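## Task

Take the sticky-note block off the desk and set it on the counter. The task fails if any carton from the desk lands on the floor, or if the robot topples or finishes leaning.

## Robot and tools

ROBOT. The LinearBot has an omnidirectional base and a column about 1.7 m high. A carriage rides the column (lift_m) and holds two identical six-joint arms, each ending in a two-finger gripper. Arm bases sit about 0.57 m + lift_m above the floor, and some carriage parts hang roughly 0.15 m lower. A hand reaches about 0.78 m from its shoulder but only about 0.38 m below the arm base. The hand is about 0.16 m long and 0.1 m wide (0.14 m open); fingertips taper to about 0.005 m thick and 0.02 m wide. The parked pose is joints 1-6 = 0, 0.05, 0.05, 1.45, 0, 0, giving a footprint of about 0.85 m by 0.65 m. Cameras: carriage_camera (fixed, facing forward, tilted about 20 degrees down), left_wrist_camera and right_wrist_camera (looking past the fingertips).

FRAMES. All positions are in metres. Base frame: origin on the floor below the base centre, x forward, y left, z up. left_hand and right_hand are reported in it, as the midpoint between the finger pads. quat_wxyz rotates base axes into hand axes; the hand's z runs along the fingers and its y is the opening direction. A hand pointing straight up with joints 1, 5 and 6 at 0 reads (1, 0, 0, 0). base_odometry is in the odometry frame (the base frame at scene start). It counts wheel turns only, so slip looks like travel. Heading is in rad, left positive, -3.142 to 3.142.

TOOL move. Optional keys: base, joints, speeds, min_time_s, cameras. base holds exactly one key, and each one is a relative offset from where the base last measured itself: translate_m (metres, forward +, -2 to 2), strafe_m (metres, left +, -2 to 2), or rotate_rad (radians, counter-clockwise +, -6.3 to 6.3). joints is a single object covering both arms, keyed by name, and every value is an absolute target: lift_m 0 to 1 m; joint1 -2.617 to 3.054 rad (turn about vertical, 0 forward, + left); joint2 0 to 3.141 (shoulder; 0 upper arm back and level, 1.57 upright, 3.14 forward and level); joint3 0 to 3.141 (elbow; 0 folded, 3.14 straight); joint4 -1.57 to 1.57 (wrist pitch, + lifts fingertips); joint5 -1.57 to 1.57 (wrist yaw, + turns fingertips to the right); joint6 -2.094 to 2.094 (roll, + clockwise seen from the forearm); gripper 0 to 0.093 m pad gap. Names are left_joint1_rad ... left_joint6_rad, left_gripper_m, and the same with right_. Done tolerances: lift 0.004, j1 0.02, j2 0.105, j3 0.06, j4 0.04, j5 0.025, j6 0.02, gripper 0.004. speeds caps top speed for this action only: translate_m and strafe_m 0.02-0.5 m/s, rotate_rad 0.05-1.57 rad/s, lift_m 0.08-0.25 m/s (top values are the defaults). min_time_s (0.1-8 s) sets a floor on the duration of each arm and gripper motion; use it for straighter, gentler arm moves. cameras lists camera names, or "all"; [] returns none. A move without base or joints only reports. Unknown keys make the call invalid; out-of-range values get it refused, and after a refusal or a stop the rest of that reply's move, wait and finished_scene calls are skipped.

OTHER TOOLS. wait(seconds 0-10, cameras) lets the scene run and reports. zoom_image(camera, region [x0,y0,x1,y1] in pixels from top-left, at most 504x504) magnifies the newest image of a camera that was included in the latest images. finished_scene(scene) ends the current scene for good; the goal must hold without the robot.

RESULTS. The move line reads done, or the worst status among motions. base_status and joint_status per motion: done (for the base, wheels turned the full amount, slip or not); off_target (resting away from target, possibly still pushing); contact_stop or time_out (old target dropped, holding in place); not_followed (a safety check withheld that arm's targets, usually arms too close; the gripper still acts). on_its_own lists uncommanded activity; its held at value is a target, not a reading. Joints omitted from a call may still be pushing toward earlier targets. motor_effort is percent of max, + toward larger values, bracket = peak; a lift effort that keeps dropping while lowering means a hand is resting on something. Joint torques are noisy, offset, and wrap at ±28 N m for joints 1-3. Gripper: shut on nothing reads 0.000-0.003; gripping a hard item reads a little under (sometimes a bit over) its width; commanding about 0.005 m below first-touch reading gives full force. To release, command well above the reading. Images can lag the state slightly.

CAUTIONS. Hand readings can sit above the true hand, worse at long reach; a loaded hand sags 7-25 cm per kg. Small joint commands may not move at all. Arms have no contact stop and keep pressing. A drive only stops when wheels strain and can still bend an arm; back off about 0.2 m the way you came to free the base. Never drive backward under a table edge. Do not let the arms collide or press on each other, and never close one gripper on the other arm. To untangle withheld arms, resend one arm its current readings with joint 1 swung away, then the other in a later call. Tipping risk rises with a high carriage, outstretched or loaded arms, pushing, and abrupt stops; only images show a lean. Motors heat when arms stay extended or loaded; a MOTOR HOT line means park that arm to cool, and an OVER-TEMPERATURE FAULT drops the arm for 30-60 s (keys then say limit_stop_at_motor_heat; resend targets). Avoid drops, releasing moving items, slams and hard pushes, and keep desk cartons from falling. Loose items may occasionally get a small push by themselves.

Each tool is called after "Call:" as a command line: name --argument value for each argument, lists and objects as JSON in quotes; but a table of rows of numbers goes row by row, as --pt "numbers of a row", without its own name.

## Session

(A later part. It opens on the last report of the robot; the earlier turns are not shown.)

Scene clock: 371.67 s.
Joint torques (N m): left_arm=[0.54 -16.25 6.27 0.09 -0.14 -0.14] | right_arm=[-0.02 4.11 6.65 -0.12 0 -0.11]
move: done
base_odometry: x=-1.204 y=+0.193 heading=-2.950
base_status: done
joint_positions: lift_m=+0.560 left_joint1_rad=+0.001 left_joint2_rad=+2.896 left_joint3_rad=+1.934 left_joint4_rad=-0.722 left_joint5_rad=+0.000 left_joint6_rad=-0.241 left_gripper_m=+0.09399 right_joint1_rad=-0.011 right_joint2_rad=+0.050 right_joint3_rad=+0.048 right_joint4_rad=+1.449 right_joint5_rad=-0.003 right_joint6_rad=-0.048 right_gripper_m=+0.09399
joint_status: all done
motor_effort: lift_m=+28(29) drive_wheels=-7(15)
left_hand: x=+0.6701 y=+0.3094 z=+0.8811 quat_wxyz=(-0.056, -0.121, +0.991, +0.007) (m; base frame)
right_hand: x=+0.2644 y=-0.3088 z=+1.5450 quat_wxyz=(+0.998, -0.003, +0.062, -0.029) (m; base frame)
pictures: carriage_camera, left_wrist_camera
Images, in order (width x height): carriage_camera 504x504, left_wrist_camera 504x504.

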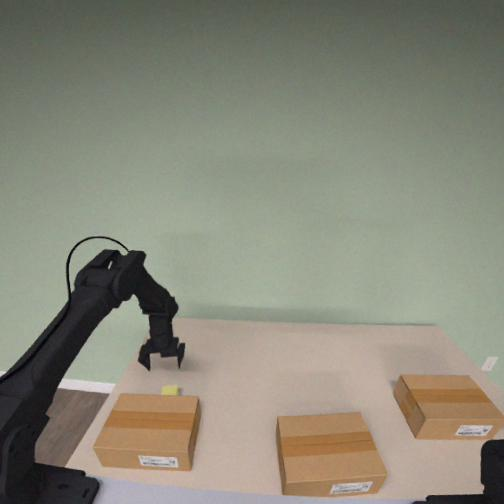

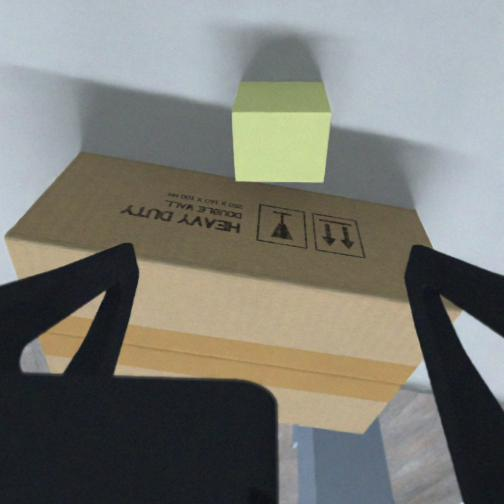

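Call:
move --joints '{"lift_m": 0.49}' --speeds '{"lift_m": 0.1}' --cameras '["left_wrist_camera", "carriage_camera"]'

Scene clock: 387.43 s.
Joint torques (N m): left_arm=[0.54 -16.39 6.05 0.2 -0.14 -0.14] | right_arm=[-0.03 4.11 6.72 -0.11 0.01 -0.12]
move: done
base_odometry: x=-1.204 y=+0.193 heading=-2.950
base_status: not commanded
joint_positions: lift_m=+0.490 left_joint1_rad=+0.001 left_joint2_rad=+2.897 left_joint3_rad=+1.935 left_joint4_rad=-0.730 left_joint5_rad=+0.000 left_joint6_rad=-0.241 left_gripper_m=+0.09399 right_joint1_rad=-0.011 right_joint2_rad=+0.050 right_joint3_rad=+0.048 right_joint4_rad=+1.449 right_joint5_rad=-0.003 right_joint6_rad=-0.048 right_gripper_m=+0.09399
joint_status: all done
motor_effort: lift_m=+28(30) drive_wheels=+3(9)
left_hand: x=+0.6686 y=+0.3094 z=+0.8114 quat_wxyz=(-0.060, -0.121, +0.991, +0.007) (m; base frame)
right_hand: x=+0.2646 y=-0.3089 z=+1.4747 quat_wxyz=(+0.998, -0.003, +0.062, -0.029) (m; base frame)
pictures: carriage_camera, left_wrist_camera
Images, in order (width x height): carriage_camera 504x504, left_wrist_camera 504x504.

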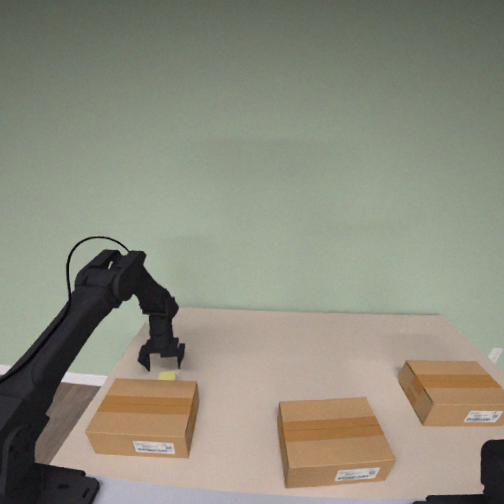

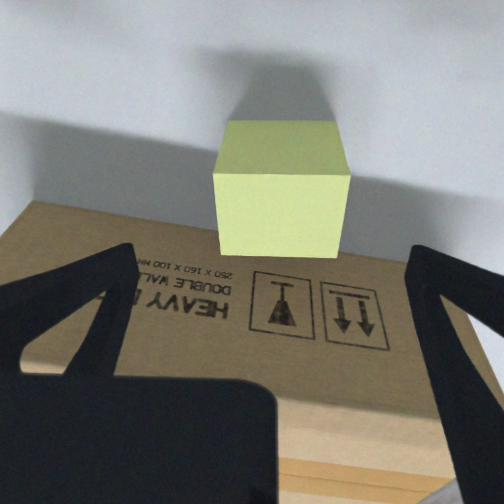

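Call:
move --joints '{"lift_m": 0.452}' --speeds '{"lift_m": 0.1}' --cameras '["left_wrist_camera", "carriage_camera"]'

Scene clock: 399.20 s.
Joint torques (N m): left_arm=[0.46 -16.21 5.94 0.18 -0.13 -0.14] | right_arm=[-0.06 4.11 6.68 -0.12 0.01 -0.11]
move: done
base_odometry: x=-1.204 y=+0.193 heading=-2.950
base_status: not commanded
joint_positions: lift_m=+0.452 left_joint1_rad=+0.001 left_joint2_rad=+2.897 left_joint3_rad=+1.937 left_joint4_rad=-0.733 left_joint5_rad=+0.000 left_joint6_rad=-0.241 left_gripper_m=+0.09399 right_joint1_rad=-0.011 right_joint2_rad=+0.050 right_joint3_rad=+0.048 right_joint4_rad=+1.449 right_joint5_rad=-0.003 right_joint6_rad=-0.048 right_gripper_m=+0.09399
joint_status: all done
motor_effort: lift_m=+28(28) drive_wheels=-7(8)
left_hand: x=+0.6684 y=+0.3094 z=+0.7736 quat_wxyz=(-0.061, -0.121, +0.991, +0.007) (m; base frame)
right_hand: x=+0.2646 y=-0.3089 z=+1.4368 quat_wxyz=(+0.998, -0.003, +0.062, -0.029) (m; base frame)
pictures: carriage_camera, left_wrist_camera
Images, in order (width x height): carriage_camera 504x504, left_wrist_camera 504x504.

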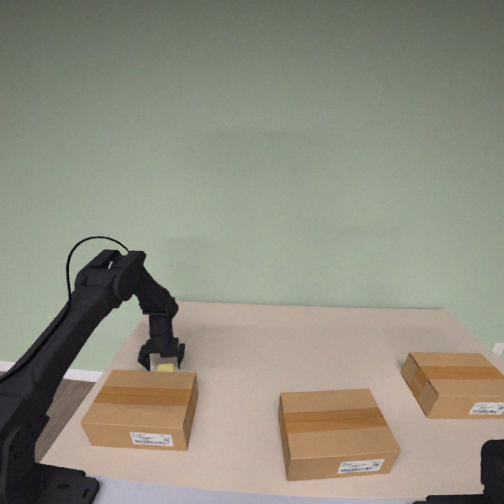

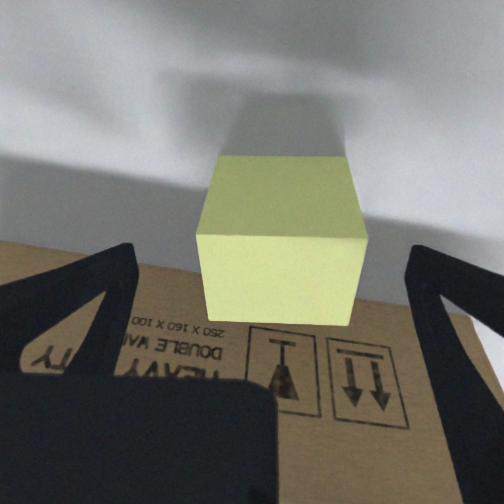

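Call:
move --joints '{"lift_m": 0.437}' --speeds '{"lift_m": 0.1}' --cameras '["left_wrist_camera", "carriage_camera"]'

Call:
move --joints '{"left_gripper_m": 0.046}' --min_time_s 1.5 --cameras '["left_wrist_camera", "carriage_camera"]'

Scene clock: 415.37 s.
Joint torques (N m): left_arm=[0.42 -16.42 5.86 0.24 -0.15 -0.15] | right_arm=[-0.05 4.07 6.78 -0.11 0 -0.11]
move: done
base_odometry: x=-1.204 y=+0.193 heading=-2.950
base_status: not commanded
joint_positions: lift_m=+0.437 left_joint1_rad=+0.001 left_joint2_rad=+2.898 left_joint3_rad=+1.937 left_joint4_rad=-0.733 left_joint5_rad=+0.000 left_joint6_rad=-0.241 left_gripper_m=+0.09399 right_joint1_rad=-0.011 right_joint2_rad=+0.050 right_joint3_rad=+0.047 right_joint4_rad=+1.449 right_joint5_rad=-0.003 right_joint6_rad=-0.048 right_gripper_m=+0.09399
joint_status: all done
motor_effort: lift_m=+28(29) drive_wheels=+6(9)
left_hand: x=+0.6684 y=+0.3094 z=+0.7586 quat_wxyz=(-0.061, -0.121, +0.991, +0.007) (m; base frame)
right_hand: x=+0.2647 y=-0.3089 z=+1.4217 quat_wxyz=(+0.998, -0.003, +0.062, -0.029) (m; base frame)
pictures: carriage_camera, left_wrist_camera
Images, in order (width x height): carriage_camera 504x504, left_wrist_camera 504x504.

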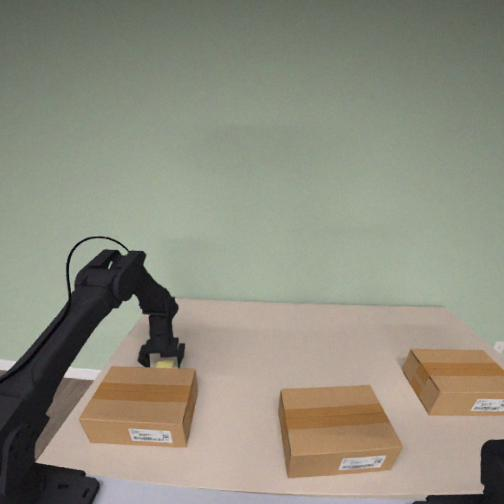

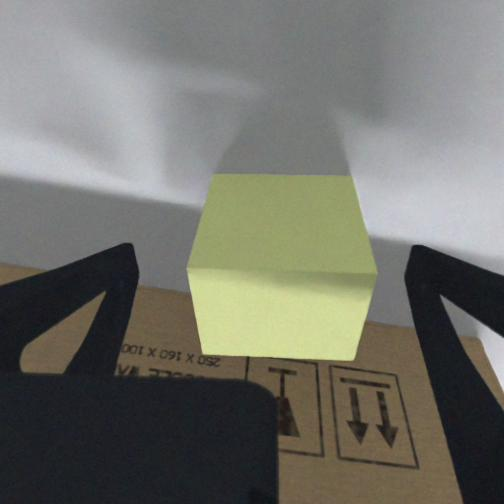

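Scene clock: 417.17 s.
Joint torques (N m): left_arm=[0.5 -16.43 5.89 0.21 -0.14 -0.14] | right_arm=[-0.03 4.07 6.78 -0.12 0 -0.12]
move: off_target
base_odometry: x=-1.204 y=+0.193 heading=-2.950
base_status: not commanded
joint_positions: lift_m=+0.437 left_joint1_rad=+0.001 left_joint2_rad=+2.898 left_joint3_rad=+1.937 left_joint4_rad=-0.733 left_joint5_rad=+0.000 left_joint6_rad=-0.242 left_gripper_m=+0.05114 right_joint1_rad=-0.011 right_joint2_rad=+0.050 right_joint3_rad=+0.047 right_joint4_rad=+1.449 right_joint5_rad=-0.003 right_joint6_rad=-0.048 right_gripper_m=+0.09399
joint_status: left_gripper_m off_target (ended at +0.05117, target +0.04600)
motor_effort: lift_m=+28(28) drive_wheels=-6(9)
left_hand: x=+0.6684 y=+0.3094 z=+0.7586 quat_wxyz=(-0.061, -0.121, +0.991, +0.007) (m; base frame)
right_hand: x=+0.2647 y=-0.3089 z=+1.4217 quat_wxyz=(+0.998, -0.003, +0.062, -0.029) (m; base frame)
pictures: carriage_camera, left_wrist_camera
Images, in order (width x height): carriage_camera 504x504, left_wrist_camera 504x504.

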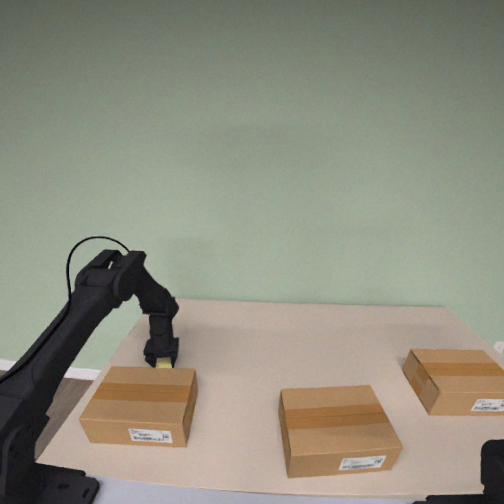

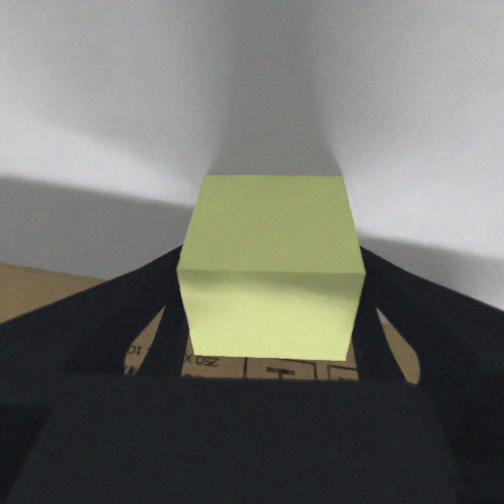

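Call:
move --joints '{"lift_m": 0.6}' --cameras '["left_wrist_camera", "carriage_camera"]'

Scene clock: 422.57 s.
Joint torques (N m): left_arm=[0.64 -16.66 5.78 0.21 -0.13 -0.14] | right_arm=[-0.05 4.14 6.75 -0.13 0.01 -0.12]
move: done
base_odometry: x=-1.204 y=+0.193 heading=-2.950
base_status: not commanded
joint_positions: lift_m=+0.600 left_joint1_rad=+0.001 left_joint2_rad=+2.900 left_joint3_rad=+1.937 left_joint4_rad=-0.735 left_joint5_rad=+0.000 left_joint6_rad=-0.242 left_gripper_m=+0.05114 right_joint1_rad=-0.011 right_joint2_rad=+0.050 right_joint3_rad=+0.047 right_joint4_rad=+1.449 right_joint5_rad=-0.003 right_joint6_rad=-0.048 right_gripper_m=+0.09399
joint_status: all done
motor_effort: lift_m=+31(38) drive_wheels=+2(10)
left_hand: x=+0.6672 y=+0.3094 z=+0.9202 quat_wxyz=(-0.063, -0.121, +0.991, +0.007) (m; base frame)
right_hand: x=+0.2647 y=-0.3089 z=+1.5844 quat_wxyz=(+0.998, -0.003, +0.062, -0.029) (m; base frame)
pictures: carriage_camera, left_wrist_camera
Images, in order (width x height): carriage_camera 504x504, left_wrist_camera 504x504.

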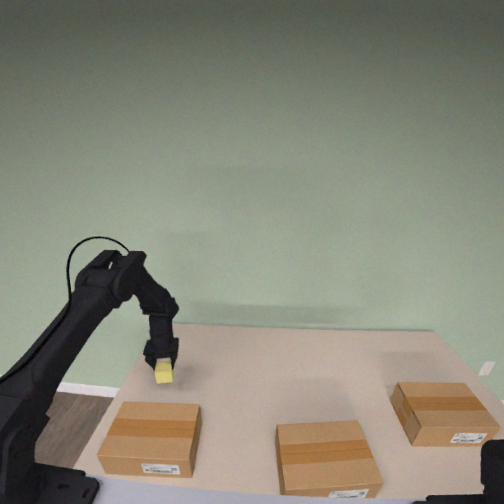

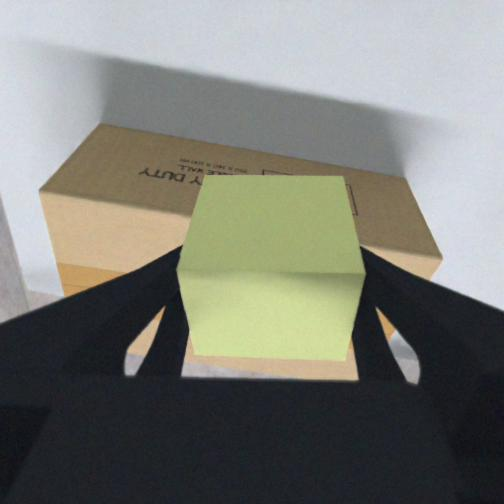

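Call:
move --base '{"translate_m": -0.5}' --joints '{"lift_m": 0.75}' --cameras '[]'

Call:
move --base '{"rotate_rad": 2.95}' --cameras '["left_wrist_camera", "carriage_camera"]'

Scene clock: 435.33 s.
Joint torques (N m): left_arm=[0.61 -16.64 5.81 0.19 -0.14 -0.14] | right_arm=[-0.05 4.08 6.8 -0.13 0.01 -0.12]
move: done
base_odometry: x=-0.713 y=+0.288 heading=-2.950
base_status: done
joint_positions: lift_m=+0.750 left_joint1_rad=+0.001 left_joint2_rad=+2.900 left_joint3_rad=+1.938 left_joint4_rad=-0.734 left_joint5_rad=+0.000 left_joint6_rad=-0.242 left_gripper_m=+0.05114 right_joint1_rad=-0.011 right_joint2_rad=+0.049 right_joint3_rad=+0.047 right_joint4_rad=+1.450 right_joint5_rad=-0.003 right_joint6_rad=-0.048 right_gripper_m=+0.09399
joint_status: all done
motor_effort: lift_m=+31(38) drive_wheels=-2(17)
left_hand: x=+0.6676 y=+0.3092 z=+1.0702 quat_wxyz=(-0.062, -0.121, +0.991, +0.007) (m; base frame)
right_hand: x=+0.2646 y=-0.3089 z=+1.7343 quat_wxyz=(+0.998, -0.003, +0.062, -0.029) (m; base frame)
pictures: none
No camera images: "cameras" was empty.

Scene clock: 439.50 s.
Joint torques (N m): left_arm=[0.42 -16.66 5.81 0.12 -0.1 -0.12] | right_arm=[-0.03 4.16 6.79 -0.11 0.01 -0.11]
move: done
base_odometry: x=-0.713 y=+0.288 heading=-0.001
base_status: done
joint_positions: lift_m=+0.750 left_joint1_rad=+0.002 left_joint2_rad=+2.900 left_joint3_rad=+1.938 left_joint4_rad=-0.725 left_joint5_rad=-0.003 left_joint6_rad=-0.242 left_gripper_m=+0.05111 right_joint1_rad=-0.011 right_joint2_rad=+0.049 right_joint3_rad=+0.047 right_joint4_rad=+1.448 right_joint5_rad=-0.003 right_joint6_rad=-0.048 right_gripper_m=+0.09400
joint_status: not commanded
motor_effort: lift_m=+31(31) drive_wheels=+7(19)
left_hand: x=+0.6697 y=+0.3105 z=+1.0700 quat_wxyz=(-0.058, -0.122, +0.991, +0.009) (m; base frame)
right_hand: x=+0.2649 y=-0.3089 z=+1.7343 quat_wxyz=(+0.998, -0.003, +0.062, -0.029) (m; base frame)
pictures: carriage_camera, left_wrist_camera
Images, in order (width x height): carriage_camera 504x504, left_wrist_camera 504x504.

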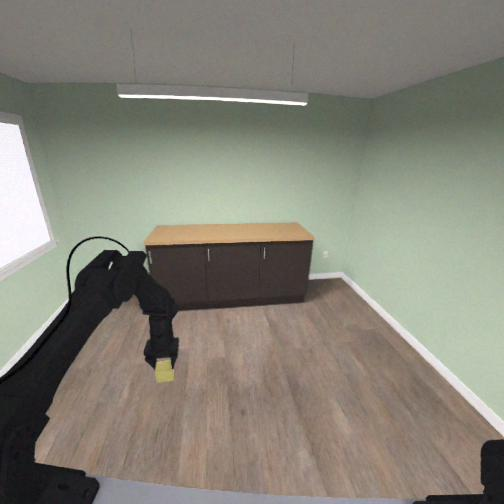

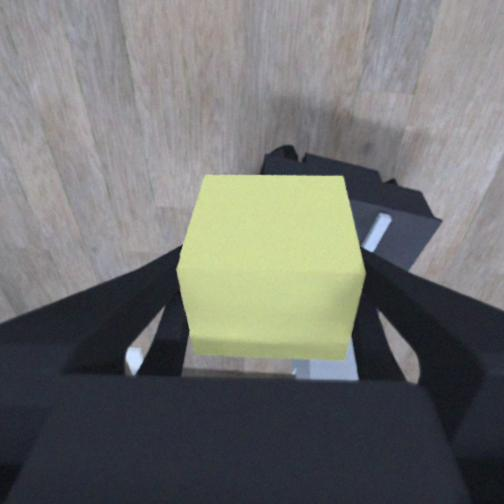

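Call:
move --base '{"rotate_rad": 0.15}' --cameras '[]'

Call:
move --base '{"translate_m": 1.6}' --cameras '["left_wrist_camera", "carriage_camera"]'

Scene clock: 465.00 s.
Joint torques (N m): left_arm=[0.29 -16.68 5.81 0.13 -0.12 -0.13] | right_arm=[-0.06 4.15 6.82 -0.11 0 -0.12]
move: done
base_odometry: x=-0.713 y=+0.288 heading=+0.149
base_status: done
joint_positions: lift_m=+0.750 left_joint1_rad=+0.005 left_joint2_rad=+2.900 left_joint3_rad=+1.938 left_joint4_rad=-0.727 left_joint5_rad=-0.002 left_joint6_rad=-0.242 left_gripper_m=+0.05110 right_joint1_rad=-0.011 right_joint2_rad=+0.049 right_joint3_rad=+0.047 right_joint4_rad=+1.449 right_joint5_rad=-0.003 right_joint6_rad=-0.048 right_gripper_m=+0.09400
joint_status: not commanded
motor_effort: lift_m=+31(31) drive_wheels=+6(16)
left_hand: x=+0.6693 y=+0.3117 z=+1.0700 quat_wxyz=(-0.059, -0.123, +0.991, +0.008) (m; base frame)
right_hand: x=+0.2648 y=-0.3089 z=+1.7343 quat_wxyz=(+0.998, -0.003, +0.062, -0.029) (m; base frame)
pictures: none
No camera images: "cameras" was empty.

Scene clock: 470.60 s.
Joint torques (N m): left_arm=[0.31 -16.66 5.85 0.16 -0.11 -0.15] | right_arm=[-0.05 4.1 6.8 -0.11 0.01 -0.12]
move: done
base_odometry: x=+0.869 y=+0.528 heading=+0.150
base_status: done
joint_positions: lift_m=+0.750 left_joint1_rad=+0.004 left_joint2_rad=+2.900 left_joint3_rad=+1.938 left_joint4_rad=-0.729 left_joint5_rad=-0.002 left_joint6_rad=-0.242 left_gripper_m=+0.05110 right_joint1_rad=-0.011 right_joint2_rad=+0.049 right_joint3_rad=+0.047 right_joint4_rad=+1.449 right_joint5_rad=-0.003 right_joint6_rad=-0.048 right_gripper_m=+0.09400
joint_status: not commanded
motor_effort: lift_m=+31(31) drive_wheels=-11(25)
left_hand: x=+0.6688 y=+0.3110 z=+1.0701 quat_wxyz=(-0.060, -0.122, +0.991, +0.008) (m; base frame)
right_hand: x=+0.2646 y=-0.3089 z=+1.7343 quat_wxyz=(+0.998, -0.003, +0.062, -0.029) (m; base frame)
pictures: carriage_camera, left_wrist_camera
Images, in order (width x height): carriage_camera 504x504, left_wrist_camera 504x504.

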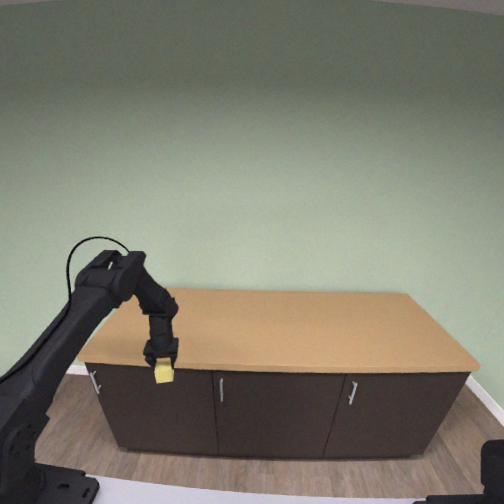

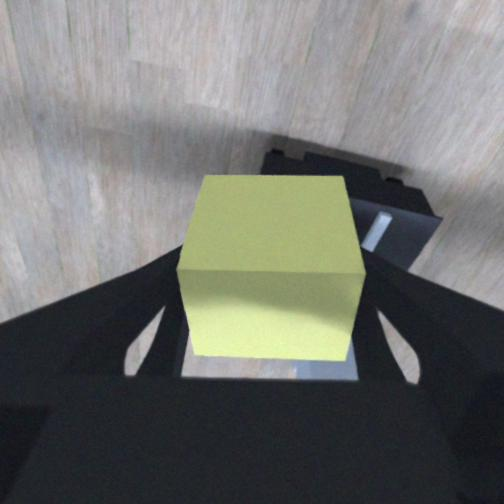

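Call:
move --base '{"translate_m": 0.2}' --joints '{"lift_m": 0.85}' --cameras '["left_wrist_camera", "carriage_camera"]' --speeds '{"translate_m": 0.2}'

Scene clock: 497.53 s.
Joint torques (N m): left_arm=[0.34 -16.65 5.74 0.17 -0.12 -0.14] | right_arm=[-0.06 4.18 6.87 -0.12 0.02 -0.11]
move: done
base_odometry: x=+1.066 y=+0.559 heading=+0.151
base_status: done
joint_positions: lift_m=+0.850 left_joint1_rad=+0.003 left_joint2_rad=+2.901 left_joint3_rad=+1.939 left_joint4_rad=-0.735 left_joint5_rad=-0.002 left_joint6_rad=-0.242 left_gripper_m=+0.05110 right_joint1_rad=-0.011 right_joint2_rad=+0.049 right_joint3_rad=+0.047 right_joint4_rad=+1.449 right_joint5_rad=-0.003 right_joint6_rad=-0.048 right_gripper_m=+0.09400
joint_status: all done
motor_effort: lift_m=+31(38) drive_wheels=+7(18)
left_hand: x=+0.6674 y=+0.3105 z=+1.1701 quat_wxyz=(-0.063, -0.122, +0.991, +0.009) (m; base frame)
right_hand: x=+0.2645 y=-0.3089 z=+1.8343 quat_wxyz=(+0.998, -0.003, +0.062, -0.029) (m; base frame)
pictures: carriage_camera, left_wrist_camera
Images, in order (width x height): carriage_camera 504x504, left_wrist_camera 504x504.

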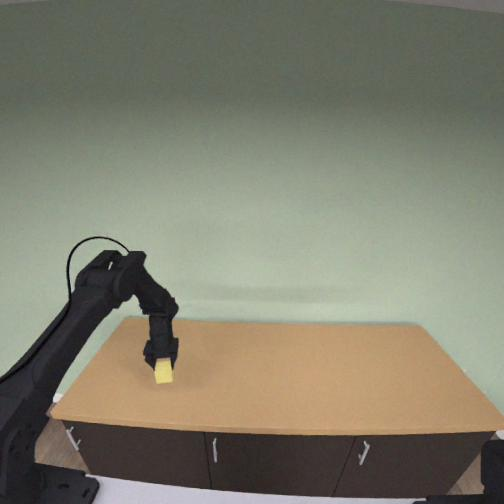

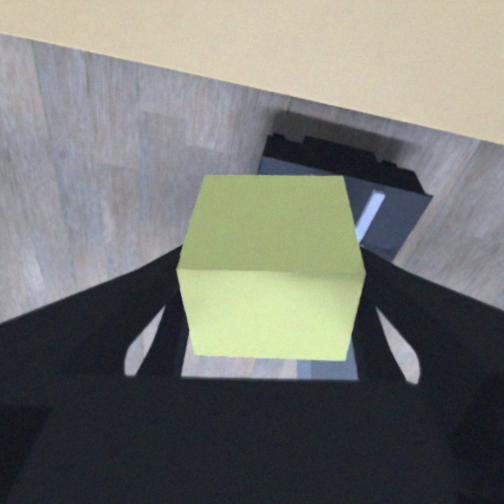

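Call:
move --base '{"translate_m": 0.19}' --joints '{"lift_m": 0.75}' --cameras '["left_wrist_camera", "carriage_camera"]' --speeds '{"translate_m": 0.2}'

Scene clock: 504.63 s.
Joint torques (N m): left_arm=[0.42 -16.91 5.85 0.2 -0.11 -0.13] | right_arm=[-0.01 4.16 6.82 -0.13 0 -0.11]
move: done
base_odometry: x=+1.254 y=+0.588 heading=+0.153
base_status: done
joint_positions: lift_m=+0.750 left_joint1_rad=+0.002 left_joint2_rad=+2.903 left_joint3_rad=+1.939 left_joint4_rad=-0.735 left_joint5_rad=-0.002 left_joint6_rad=-0.242 left_gripper_m=+0.05110 right_joint1_rad=-0.011 right_joint2_rad=+0.049 right_joint3_rad=+0.047 right_joint4_rad=+1.451 right_joint5_rad=-0.003 right_joint6_rad=-0.048 right_gripper_m=+0.09400
joint_status: all done
motor_effort: lift_m=+28(29) drive_wheels=-10(18)
left_hand: x=+0.6667 y=+0.3103 z=+1.0697 quat_wxyz=(-0.064, -0.122, +0.991, +0.009) (m; base frame)
right_hand: x=+0.2642 y=-0.3088 z=+1.7346 quat_wxyz=(+0.998, -0.003, +0.061, -0.029) (m; base frame)
pictures: carriage_camera, left_wrist_camera
Images, in order (width x height): carriage_camera 504x504, left_wrist_camera 504x504.

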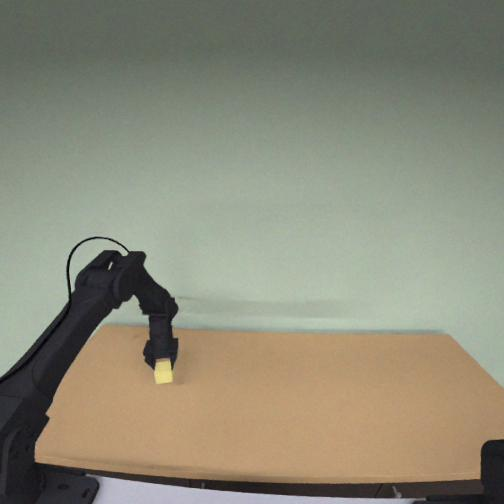

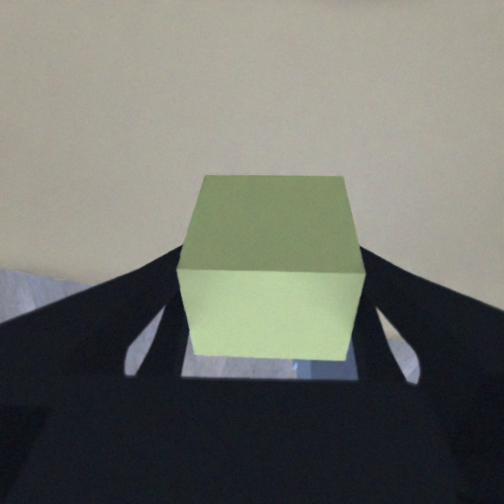

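Call:
move --joints '{"lift_m": 0.65}' --cameras '["left_wrist_camera", "carriage_camera"]' --speeds '{"lift_m": 0.1}'

Scene clock: 510.20 s.
Joint torques (N m): left_arm=[0.46 -16.85 5.78 0.24 -0.11 -0.14] | right_arm=[-0.05 4.21 6.89 -0.15 0.01 -0.11]
move: done
base_odometry: x=+1.254 y=+0.588 heading=+0.153
base_status: not commanded
joint_positions: lift_m=+0.650 left_joint1_rad=+0.002 left_joint2_rad=+2.903 left_joint3_rad=+1.939 left_joint4_rad=-0.736 left_joint5_rad=-0.002 left_joint6_rad=-0.242 left_gripper_m=+0.05110 right_joint1_rad=-0.011 right_joint2_rad=+0.049 right_joint3_rad=+0.046 right_joint4_rad=+1.451 right_joint5_rad=-0.003 right_joint6_rad=-0.048 right_gripper_m=+0.09400
joint_status: all done
motor_effort: lift_m=+28(30) drive_wheels=+7(11)
left_hand: x=+0.6665 y=+0.3103 z=+0.9697 quat_wxyz=(-0.064, -0.122, +0.990, +0.009) (m; base frame)
right_hand: x=+0.2641 y=-0.3088 z=+1.6345 quat_wxyz=(+0.998, -0.003, +0.061, -0.029) (m; base frame)
pictures: carriage_camera, left_wrist_camera
Images, in order (width x height): carriage_camera 504x504, left_wrist_camera 504x504.

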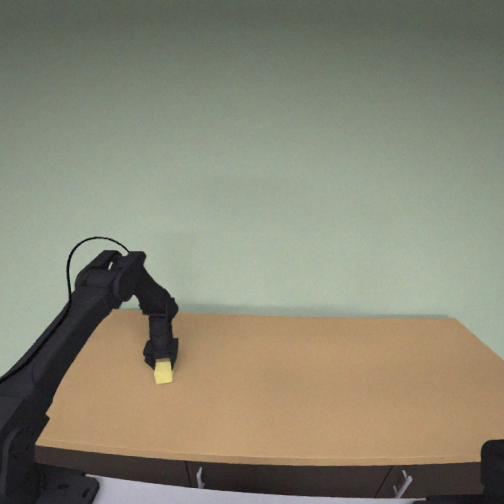

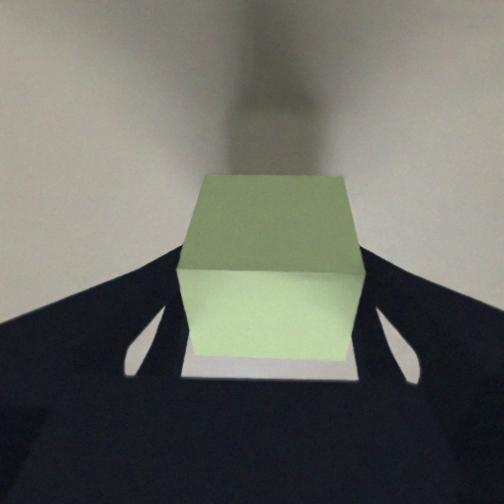

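Call:
move --joints '{"lift_m": 0.63}' --cameras '["left_wrist_camera"]' --speeds '{"lift_m": 0.08}'

Call:
move --joints '{"lift_m": 0.615}' --cameras '["left_wrist_camera"]' --speeds '{"lift_m": 0.08}'

Scene clock: 514.57 s.
Joint torques (N m): left_arm=[0.42 -16.88 5.63 0.21 -0.11 -0.14] | right_arm=[-0.02 4.19 6.82 -0.14 0.01 -0.11]
move: done
base_odometry: x=+1.254 y=+0.588 heading=+0.153
base_status: not commanded
joint_positions: lift_m=+0.630 left_joint1_rad=+0.002 left_joint2_rad=+2.903 left_joint3_rad=+1.939 left_joint4_rad=-0.736 left_joint5_rad=-0.002 left_joint6_rad=-0.242 left_gripper_m=+0.05110 right_joint1_rad=-0.011 right_joint2_rad=+0.049 right_joint3_rad=+0.046 right_joint4_rad=+1.451 right_joint5_rad=-0.003 right_joint6_rad=-0.048 right_gripper_m=+0.09400
joint_status: all done
motor_effort: lift_m=+28(29) drive_wheels=+7(12)
left_hand: x=+0.6665 y=+0.3103 z=+0.9496 quat_wxyz=(-0.064, -0.122, +0.990, +0.009) (m; base frame)
right_hand: x=+0.2641 y=-0.3088 z=+1.6145 quat_wxyz=(+0.998, -0.003, +0.061, -0.029) (m; base frame)
pictures: left_wrist_camera
Images, in order (width x height): left_wrist_camera 504x504.

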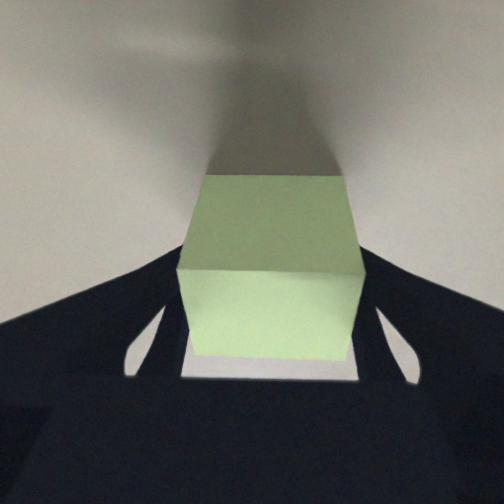

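Scene clock: 515.13 s.
Joint torques (N m): left_arm=[0.44 -14.52 5.35 0.71 -0.12 -0.13] | right_arm=[-0.06 4.16 6.83 -0.14 0.01 -0.11]
move: done
base_odometry: x=+1.254 y=+0.588 heading=+0.153
base_status: not commanded
joint_positions: lift_m=+0.615 left_joint1_rad=+0.002 left_joint2_rad=+2.877 left_joint3_rad=+1.943 left_joint4_rad=-0.778 left_joint5_rad=-0.001 left_joint6_rad=-0.242 left_gripper_m=+0.05110 right_joint1_rad=-0.011 right_joint2_rad=+0.049 right_joint3_rad=+0.046 right_joint4_rad=+1.451 right_joint5_rad=-0.003 right_joint6_rad=-0.048 right_gripper_m=+0.09400
joint_status: all done
motor_effort: lift_m=+25(26) drive_wheels=+7(11)
left_hand: x=+0.6669 y=+0.3101 z=+0.9476 quat_wxyz=(-0.070, -0.122, +0.990, +0.009) (m; base frame)
right_hand: x=+0.2641 y=-0.3088 z=+1.5998 quat_wxyz=(+0.998, -0.003, +0.061, -0.029) (m; base frame)
pictures: left_wrist_camera
Images, in order (width x height): left_wrist_camera 504x504.

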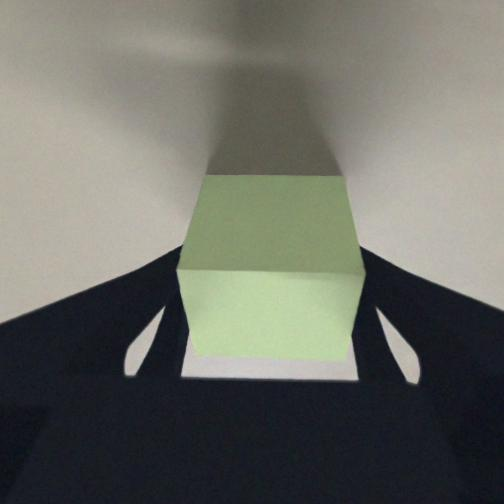

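Call:
move --joints '{"lift_m": 0.625}' --cameras '[]' --speeds '{"lift_m": 0.08}'

Call:
move --joints '{"left_gripper_m": 0.093}' --min_time_s 1.0 --cameras '["left_wrist_camera"]'

Call:
move --joints '{"lift_m": 0.675}' --cameras '["left_wrist_camera"]' --speeds '{"lift_m": 0.1}'

Call:
move --joints '{"lift_m": 0.725}' --cameras '["left_wrist_camera"]'

Call:
move --joints '{"lift_m": 0.825}' --cameras '["left_wrist_camera"]'

Call:
move --joints '{"lift_m": 0.925}' --cameras '["left_wrist_camera", "carriage_camera"]'

Scene clock: 525.43 s.
Joint torques (N m): left_arm=[0.42 -15.32 5.33 0.34 -0.14 -0.13] | right_arm=[-0.03 4.12 6.89 -0.15 0 -0.11]
move: done
base_odometry: x=+1.254 y=+0.588 heading=+0.153
base_status: not commanded
joint_positions: lift_m=+0.625 left_joint1_rad=+0.002 left_joint2_rad=+2.885 left_joint3_rad=+1.943 left_joint4_rad=-0.745 left_joint5_rad=-0.001 left_joint6_rad=-0.242 left_gripper_m=+0.05110 right_joint1_rad=-0.011 right_joint2_rad=+0.049 right_joint3_rad=+0.046 right_joint4_rad=+1.451 right_joint5_rad=-0.003 right_joint6_rad=-0.048 right_gripper_m=+0.09400
joint_status: all done
motor_effort: lift_m=+31(38) drive_wheels=-9(12)
left_hand: x=+0.6722 y=+0.3101 z=+0.9527 quat_wxyz=(-0.058, -0.122, +0.991, +0.008) (m; base frame)
right_hand: x=+0.2641 y=-0.3088 z=+1.6092 quat_wxyz=(+0.998, -0.003, +0.061, -0.029) (m; base frame)
pictures: none
No camera images: "cameras" was empty.

Scene clock: 526.73 s.
Joint torques (N m): left_arm=[0.47 -15.3 5.38 0.35 -0.13 -0.14] | right_arm=[-0.03 4.15 6.83 -0.14 0.01 -0.11]
move: done
base_odometry: x=+1.254 y=+0.588 heading=+0.153
base_status: not commanded
joint_positions: lift_m=+0.625 left_joint1_rad=+0.002 left_joint2_rad=+2.885 left_joint3_rad=+1.943 left_joint4_rad=-0.744 left_joint5_rad=-0.001 left_joint6_rad=-0.242 left_gripper_m=+0.09294 right_joint1_rad=-0.011 right_joint2_rad=+0.049 right_joint3_rad=+0.046 right_joint4_rad=+1.451 right_joint5_rad=-0.003 right_joint6_rad=-0.048 right_gripper_m=+0.09400
joint_status: all done
motor_effort: lift_m=+31(31) drive_wheels=+6(11)
left_hand: x=+0.6724 y=+0.3101 z=+0.9527 quat_wxyz=(-0.057, -0.122, +0.991, +0.008) (m; base frame)
right_hand: x=+0.2641 y=-0.3088 z=+1.6092 quat_wxyz=(+0.998, -0.003, +0.061, -0.029) (m; base frame)
pictures: left_wrist_camera
Images, in order (width x height): left_wrist_camera 504x504.

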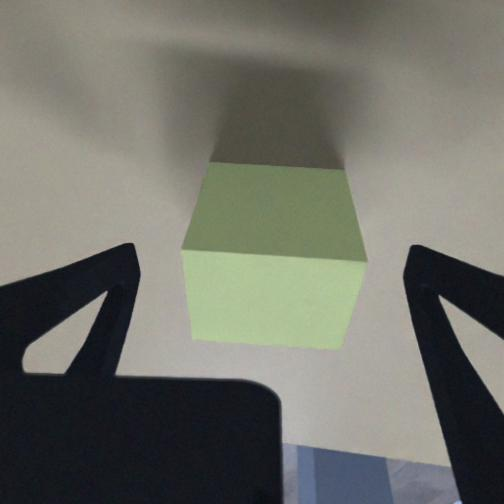

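Scene clock: 527.63 s.
Joint torques (N m): left_arm=[0.36 -15.65 5.37 0.32 -0.13 -0.13] | right_arm=[-0.05 4.19 6.86 -0.14 0.01 -0.11]
move: done
base_odometry: x=+1.254 y=+0.588 heading=+0.153
base_status: not commanded
joint_positions: lift_m=+0.675 left_joint1_rad=+0.002 left_joint2_rad=+2.890 left_joint3_rad=+1.943 left_joint4_rad=-0.740 left_joint5_rad=-0.001 left_joint6_rad=-0.242 left_gripper_m=+0.09294 right_joint1_rad=-0.011 right_joint2_rad=+0.049 right_joint3_rad=+0.046 right_joint4_rad=+1.451 right_joint5_rad=-0.003 right_joint6_rad=-0.048 right_gripper_m=+0.09400
joint_status: all done
motor_effort: lift_m=+30(38) drive_wheels=+9(12)
left_hand: x=+0.6722 y=+0.3101 z=+1.0009 quat_wxyz=(-0.057, -0.122, +0.991, +0.007) (m; base frame)
right_hand: x=+0.2641 y=-0.3088 z=+1.6593 quat_wxyz=(+0.998, -0.003, +0.061, -0.029) (m; base frame)
pictures: left_wrist_camera
Images, in order (width x height): left_wrist_camera 504x504.

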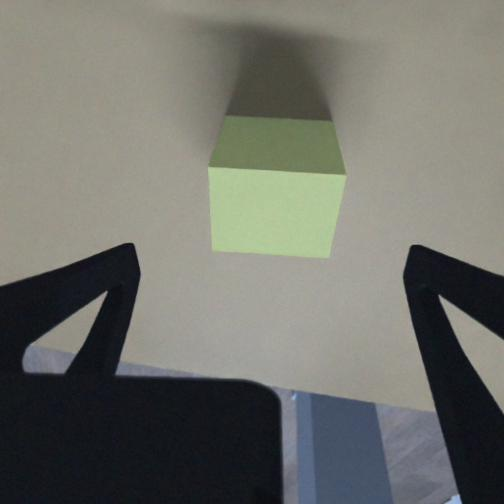

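Scene clock: 528.37 s.
Joint torques (N m): left_arm=[0.38 -15.97 5.27 0.3 -0.12 -0.13] | right_arm=[-0.02 4.12 6.83 -0.14 0 -0.12]
move: done
base_odometry: x=+1.254 y=+0.588 heading=+0.153
base_status: not commanded
joint_positions: lift_m=+0.725 left_joint1_rad=+0.002 left_joint2_rad=+2.892 left_joint3_rad=+1.944 left_joint4_rad=-0.737 left_joint5_rad=-0.001 left_joint6_rad=-0.242 left_gripper_m=+0.09294 right_joint1_rad=-0.011 right_joint2_rad=+0.049 right_joint3_rad=+0.046 right_joint4_rad=+1.451 right_joint5_rad=-0.003 right_joint6_rad=-0.048 right_gripper_m=+0.09400
joint_status: all done
motor_effort: lift_m=+31(38) drive_wheels=+7(12)
left_hand: x=+0.6721 y=+0.3101 z=+1.0497 quat_wxyz=(-0.057, -0.122, +0.991, +0.007) (m; base frame)
right_hand: x=+0.2641 y=-0.3088 z=+1.7093 quat_wxyz=(+0.998, -0.003, +0.061, -0.029) (m; base frame)
pictures: left_wrist_camera
Images, in order (width x height): left_wrist_camera 504x504.

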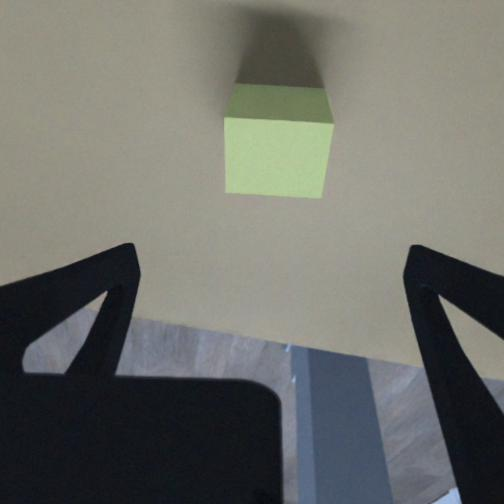

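Scene clock: 529.30 s.
Joint torques (N m): left_arm=[0.4 -16.27 5.24 0.24 -0.13 -0.15] | right_arm=[0.01 4.16 6.84 -0.14 0 -0.13]
move: done
base_odometry: x=+1.254 y=+0.588 heading=+0.153
base_status: not commanded
joint_positions: lift_m=+0.825 left_joint1_rad=+0.002 left_joint2_rad=+2.895 left_joint3_rad=+1.944 left_joint4_rad=-0.736 left_joint5_rad=-0.001 left_joint6_rad=-0.242 left_gripper_m=+0.09294 right_joint1_rad=-0.011 right_joint2_rad=+0.049 right_joint3_rad=+0.046 right_joint4_rad=+1.451 right_joint5_rad=-0.003 right_joint6_rad=-0.048 right_gripper_m=+0.09400
joint_status: all done
motor_effort: lift_m=+31(37) drive_wheels=+8(12)
left_hand: x=+0.6716 y=+0.3101 z=+1.1487 quat_wxyz=(-0.057, -0.122, +0.991, +0.008) (m; base frame)
right_hand: x=+0.2641 y=-0.3088 z=+1.8093 quat_wxyz=(+0.998, -0.003, +0.061, -0.029) (m; base frame)
pictures: left_wrist_camera
Images, in order (width x height): left_wrist_camera 504x504.

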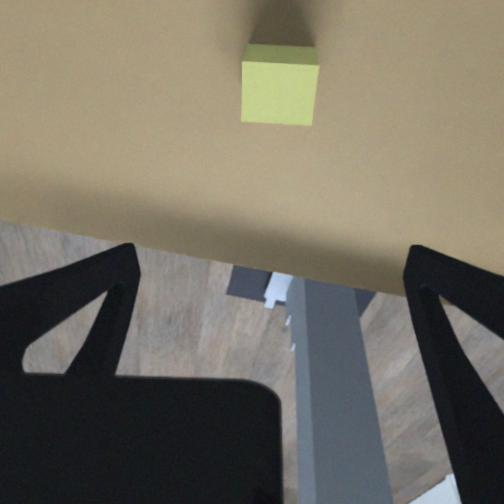

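Scene clock: 530.23 s.
Joint torques (N m): left_arm=[0.39 -16.31 5.18 0.26 -0.12 -0.13] | right_arm=[-0.03 4.12 6.84 -0.14 0 -0.12]
move: done
base_odometry: x=+1.254 y=+0.588 heading=+0.153
base_status: not commanded
joint_positions: lift_m=+0.925 left_joint1_rad=+0.002 left_joint2_rad=+2.896 left_joint3_rad=+1.944 left_joint4_rad=-0.735 left_joint5_rad=-0.001 left_joint6_rad=-0.242 left_gripper_m=+0.09294 right_joint1_rad=-0.011 right_joint2_rad=+0.049 right_joint3_rad=+0.046 right_joint4_rad=+1.451 right_joint5_rad=-0.003 right_joint6_rad=-0.048 right_gripper_m=+0.09400
joint_status: all done
motor_effort: lift_m=+31(38) drive_wheels=+6(11)
left_hand: x=+0.6714 y=+0.3101 z=+1.2482 quat_wxyz=(-0.057, -0.122, +0.991, +0.008) (m; base frame)
right_hand: x=+0.2641 y=-0.3088 z=+1.9093 quat_wxyz=(+0.998, -0.003, +0.061, -0.029) (m; base frame)
pictures: carriage_camera, left_wrist_camera
Images, in order (width x height): carriage_camera 504x504, left_wrist_camera 504x504.

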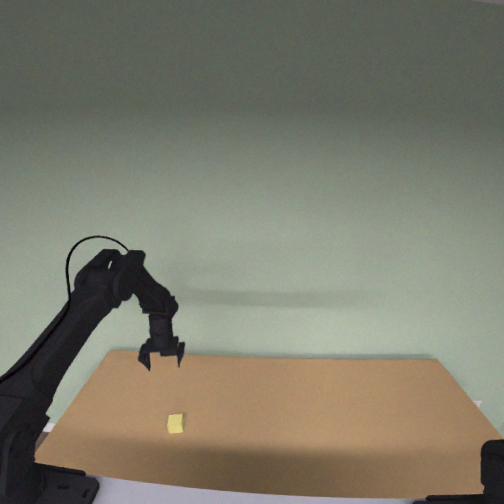

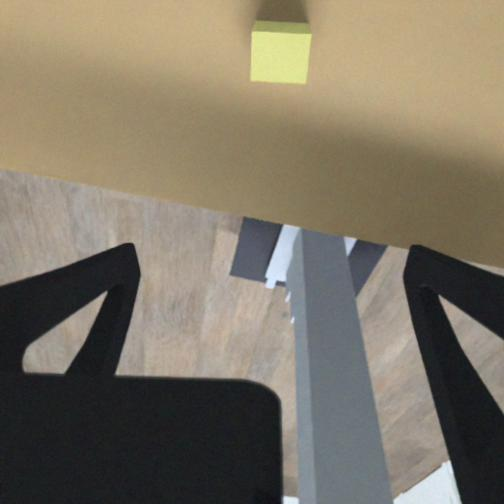

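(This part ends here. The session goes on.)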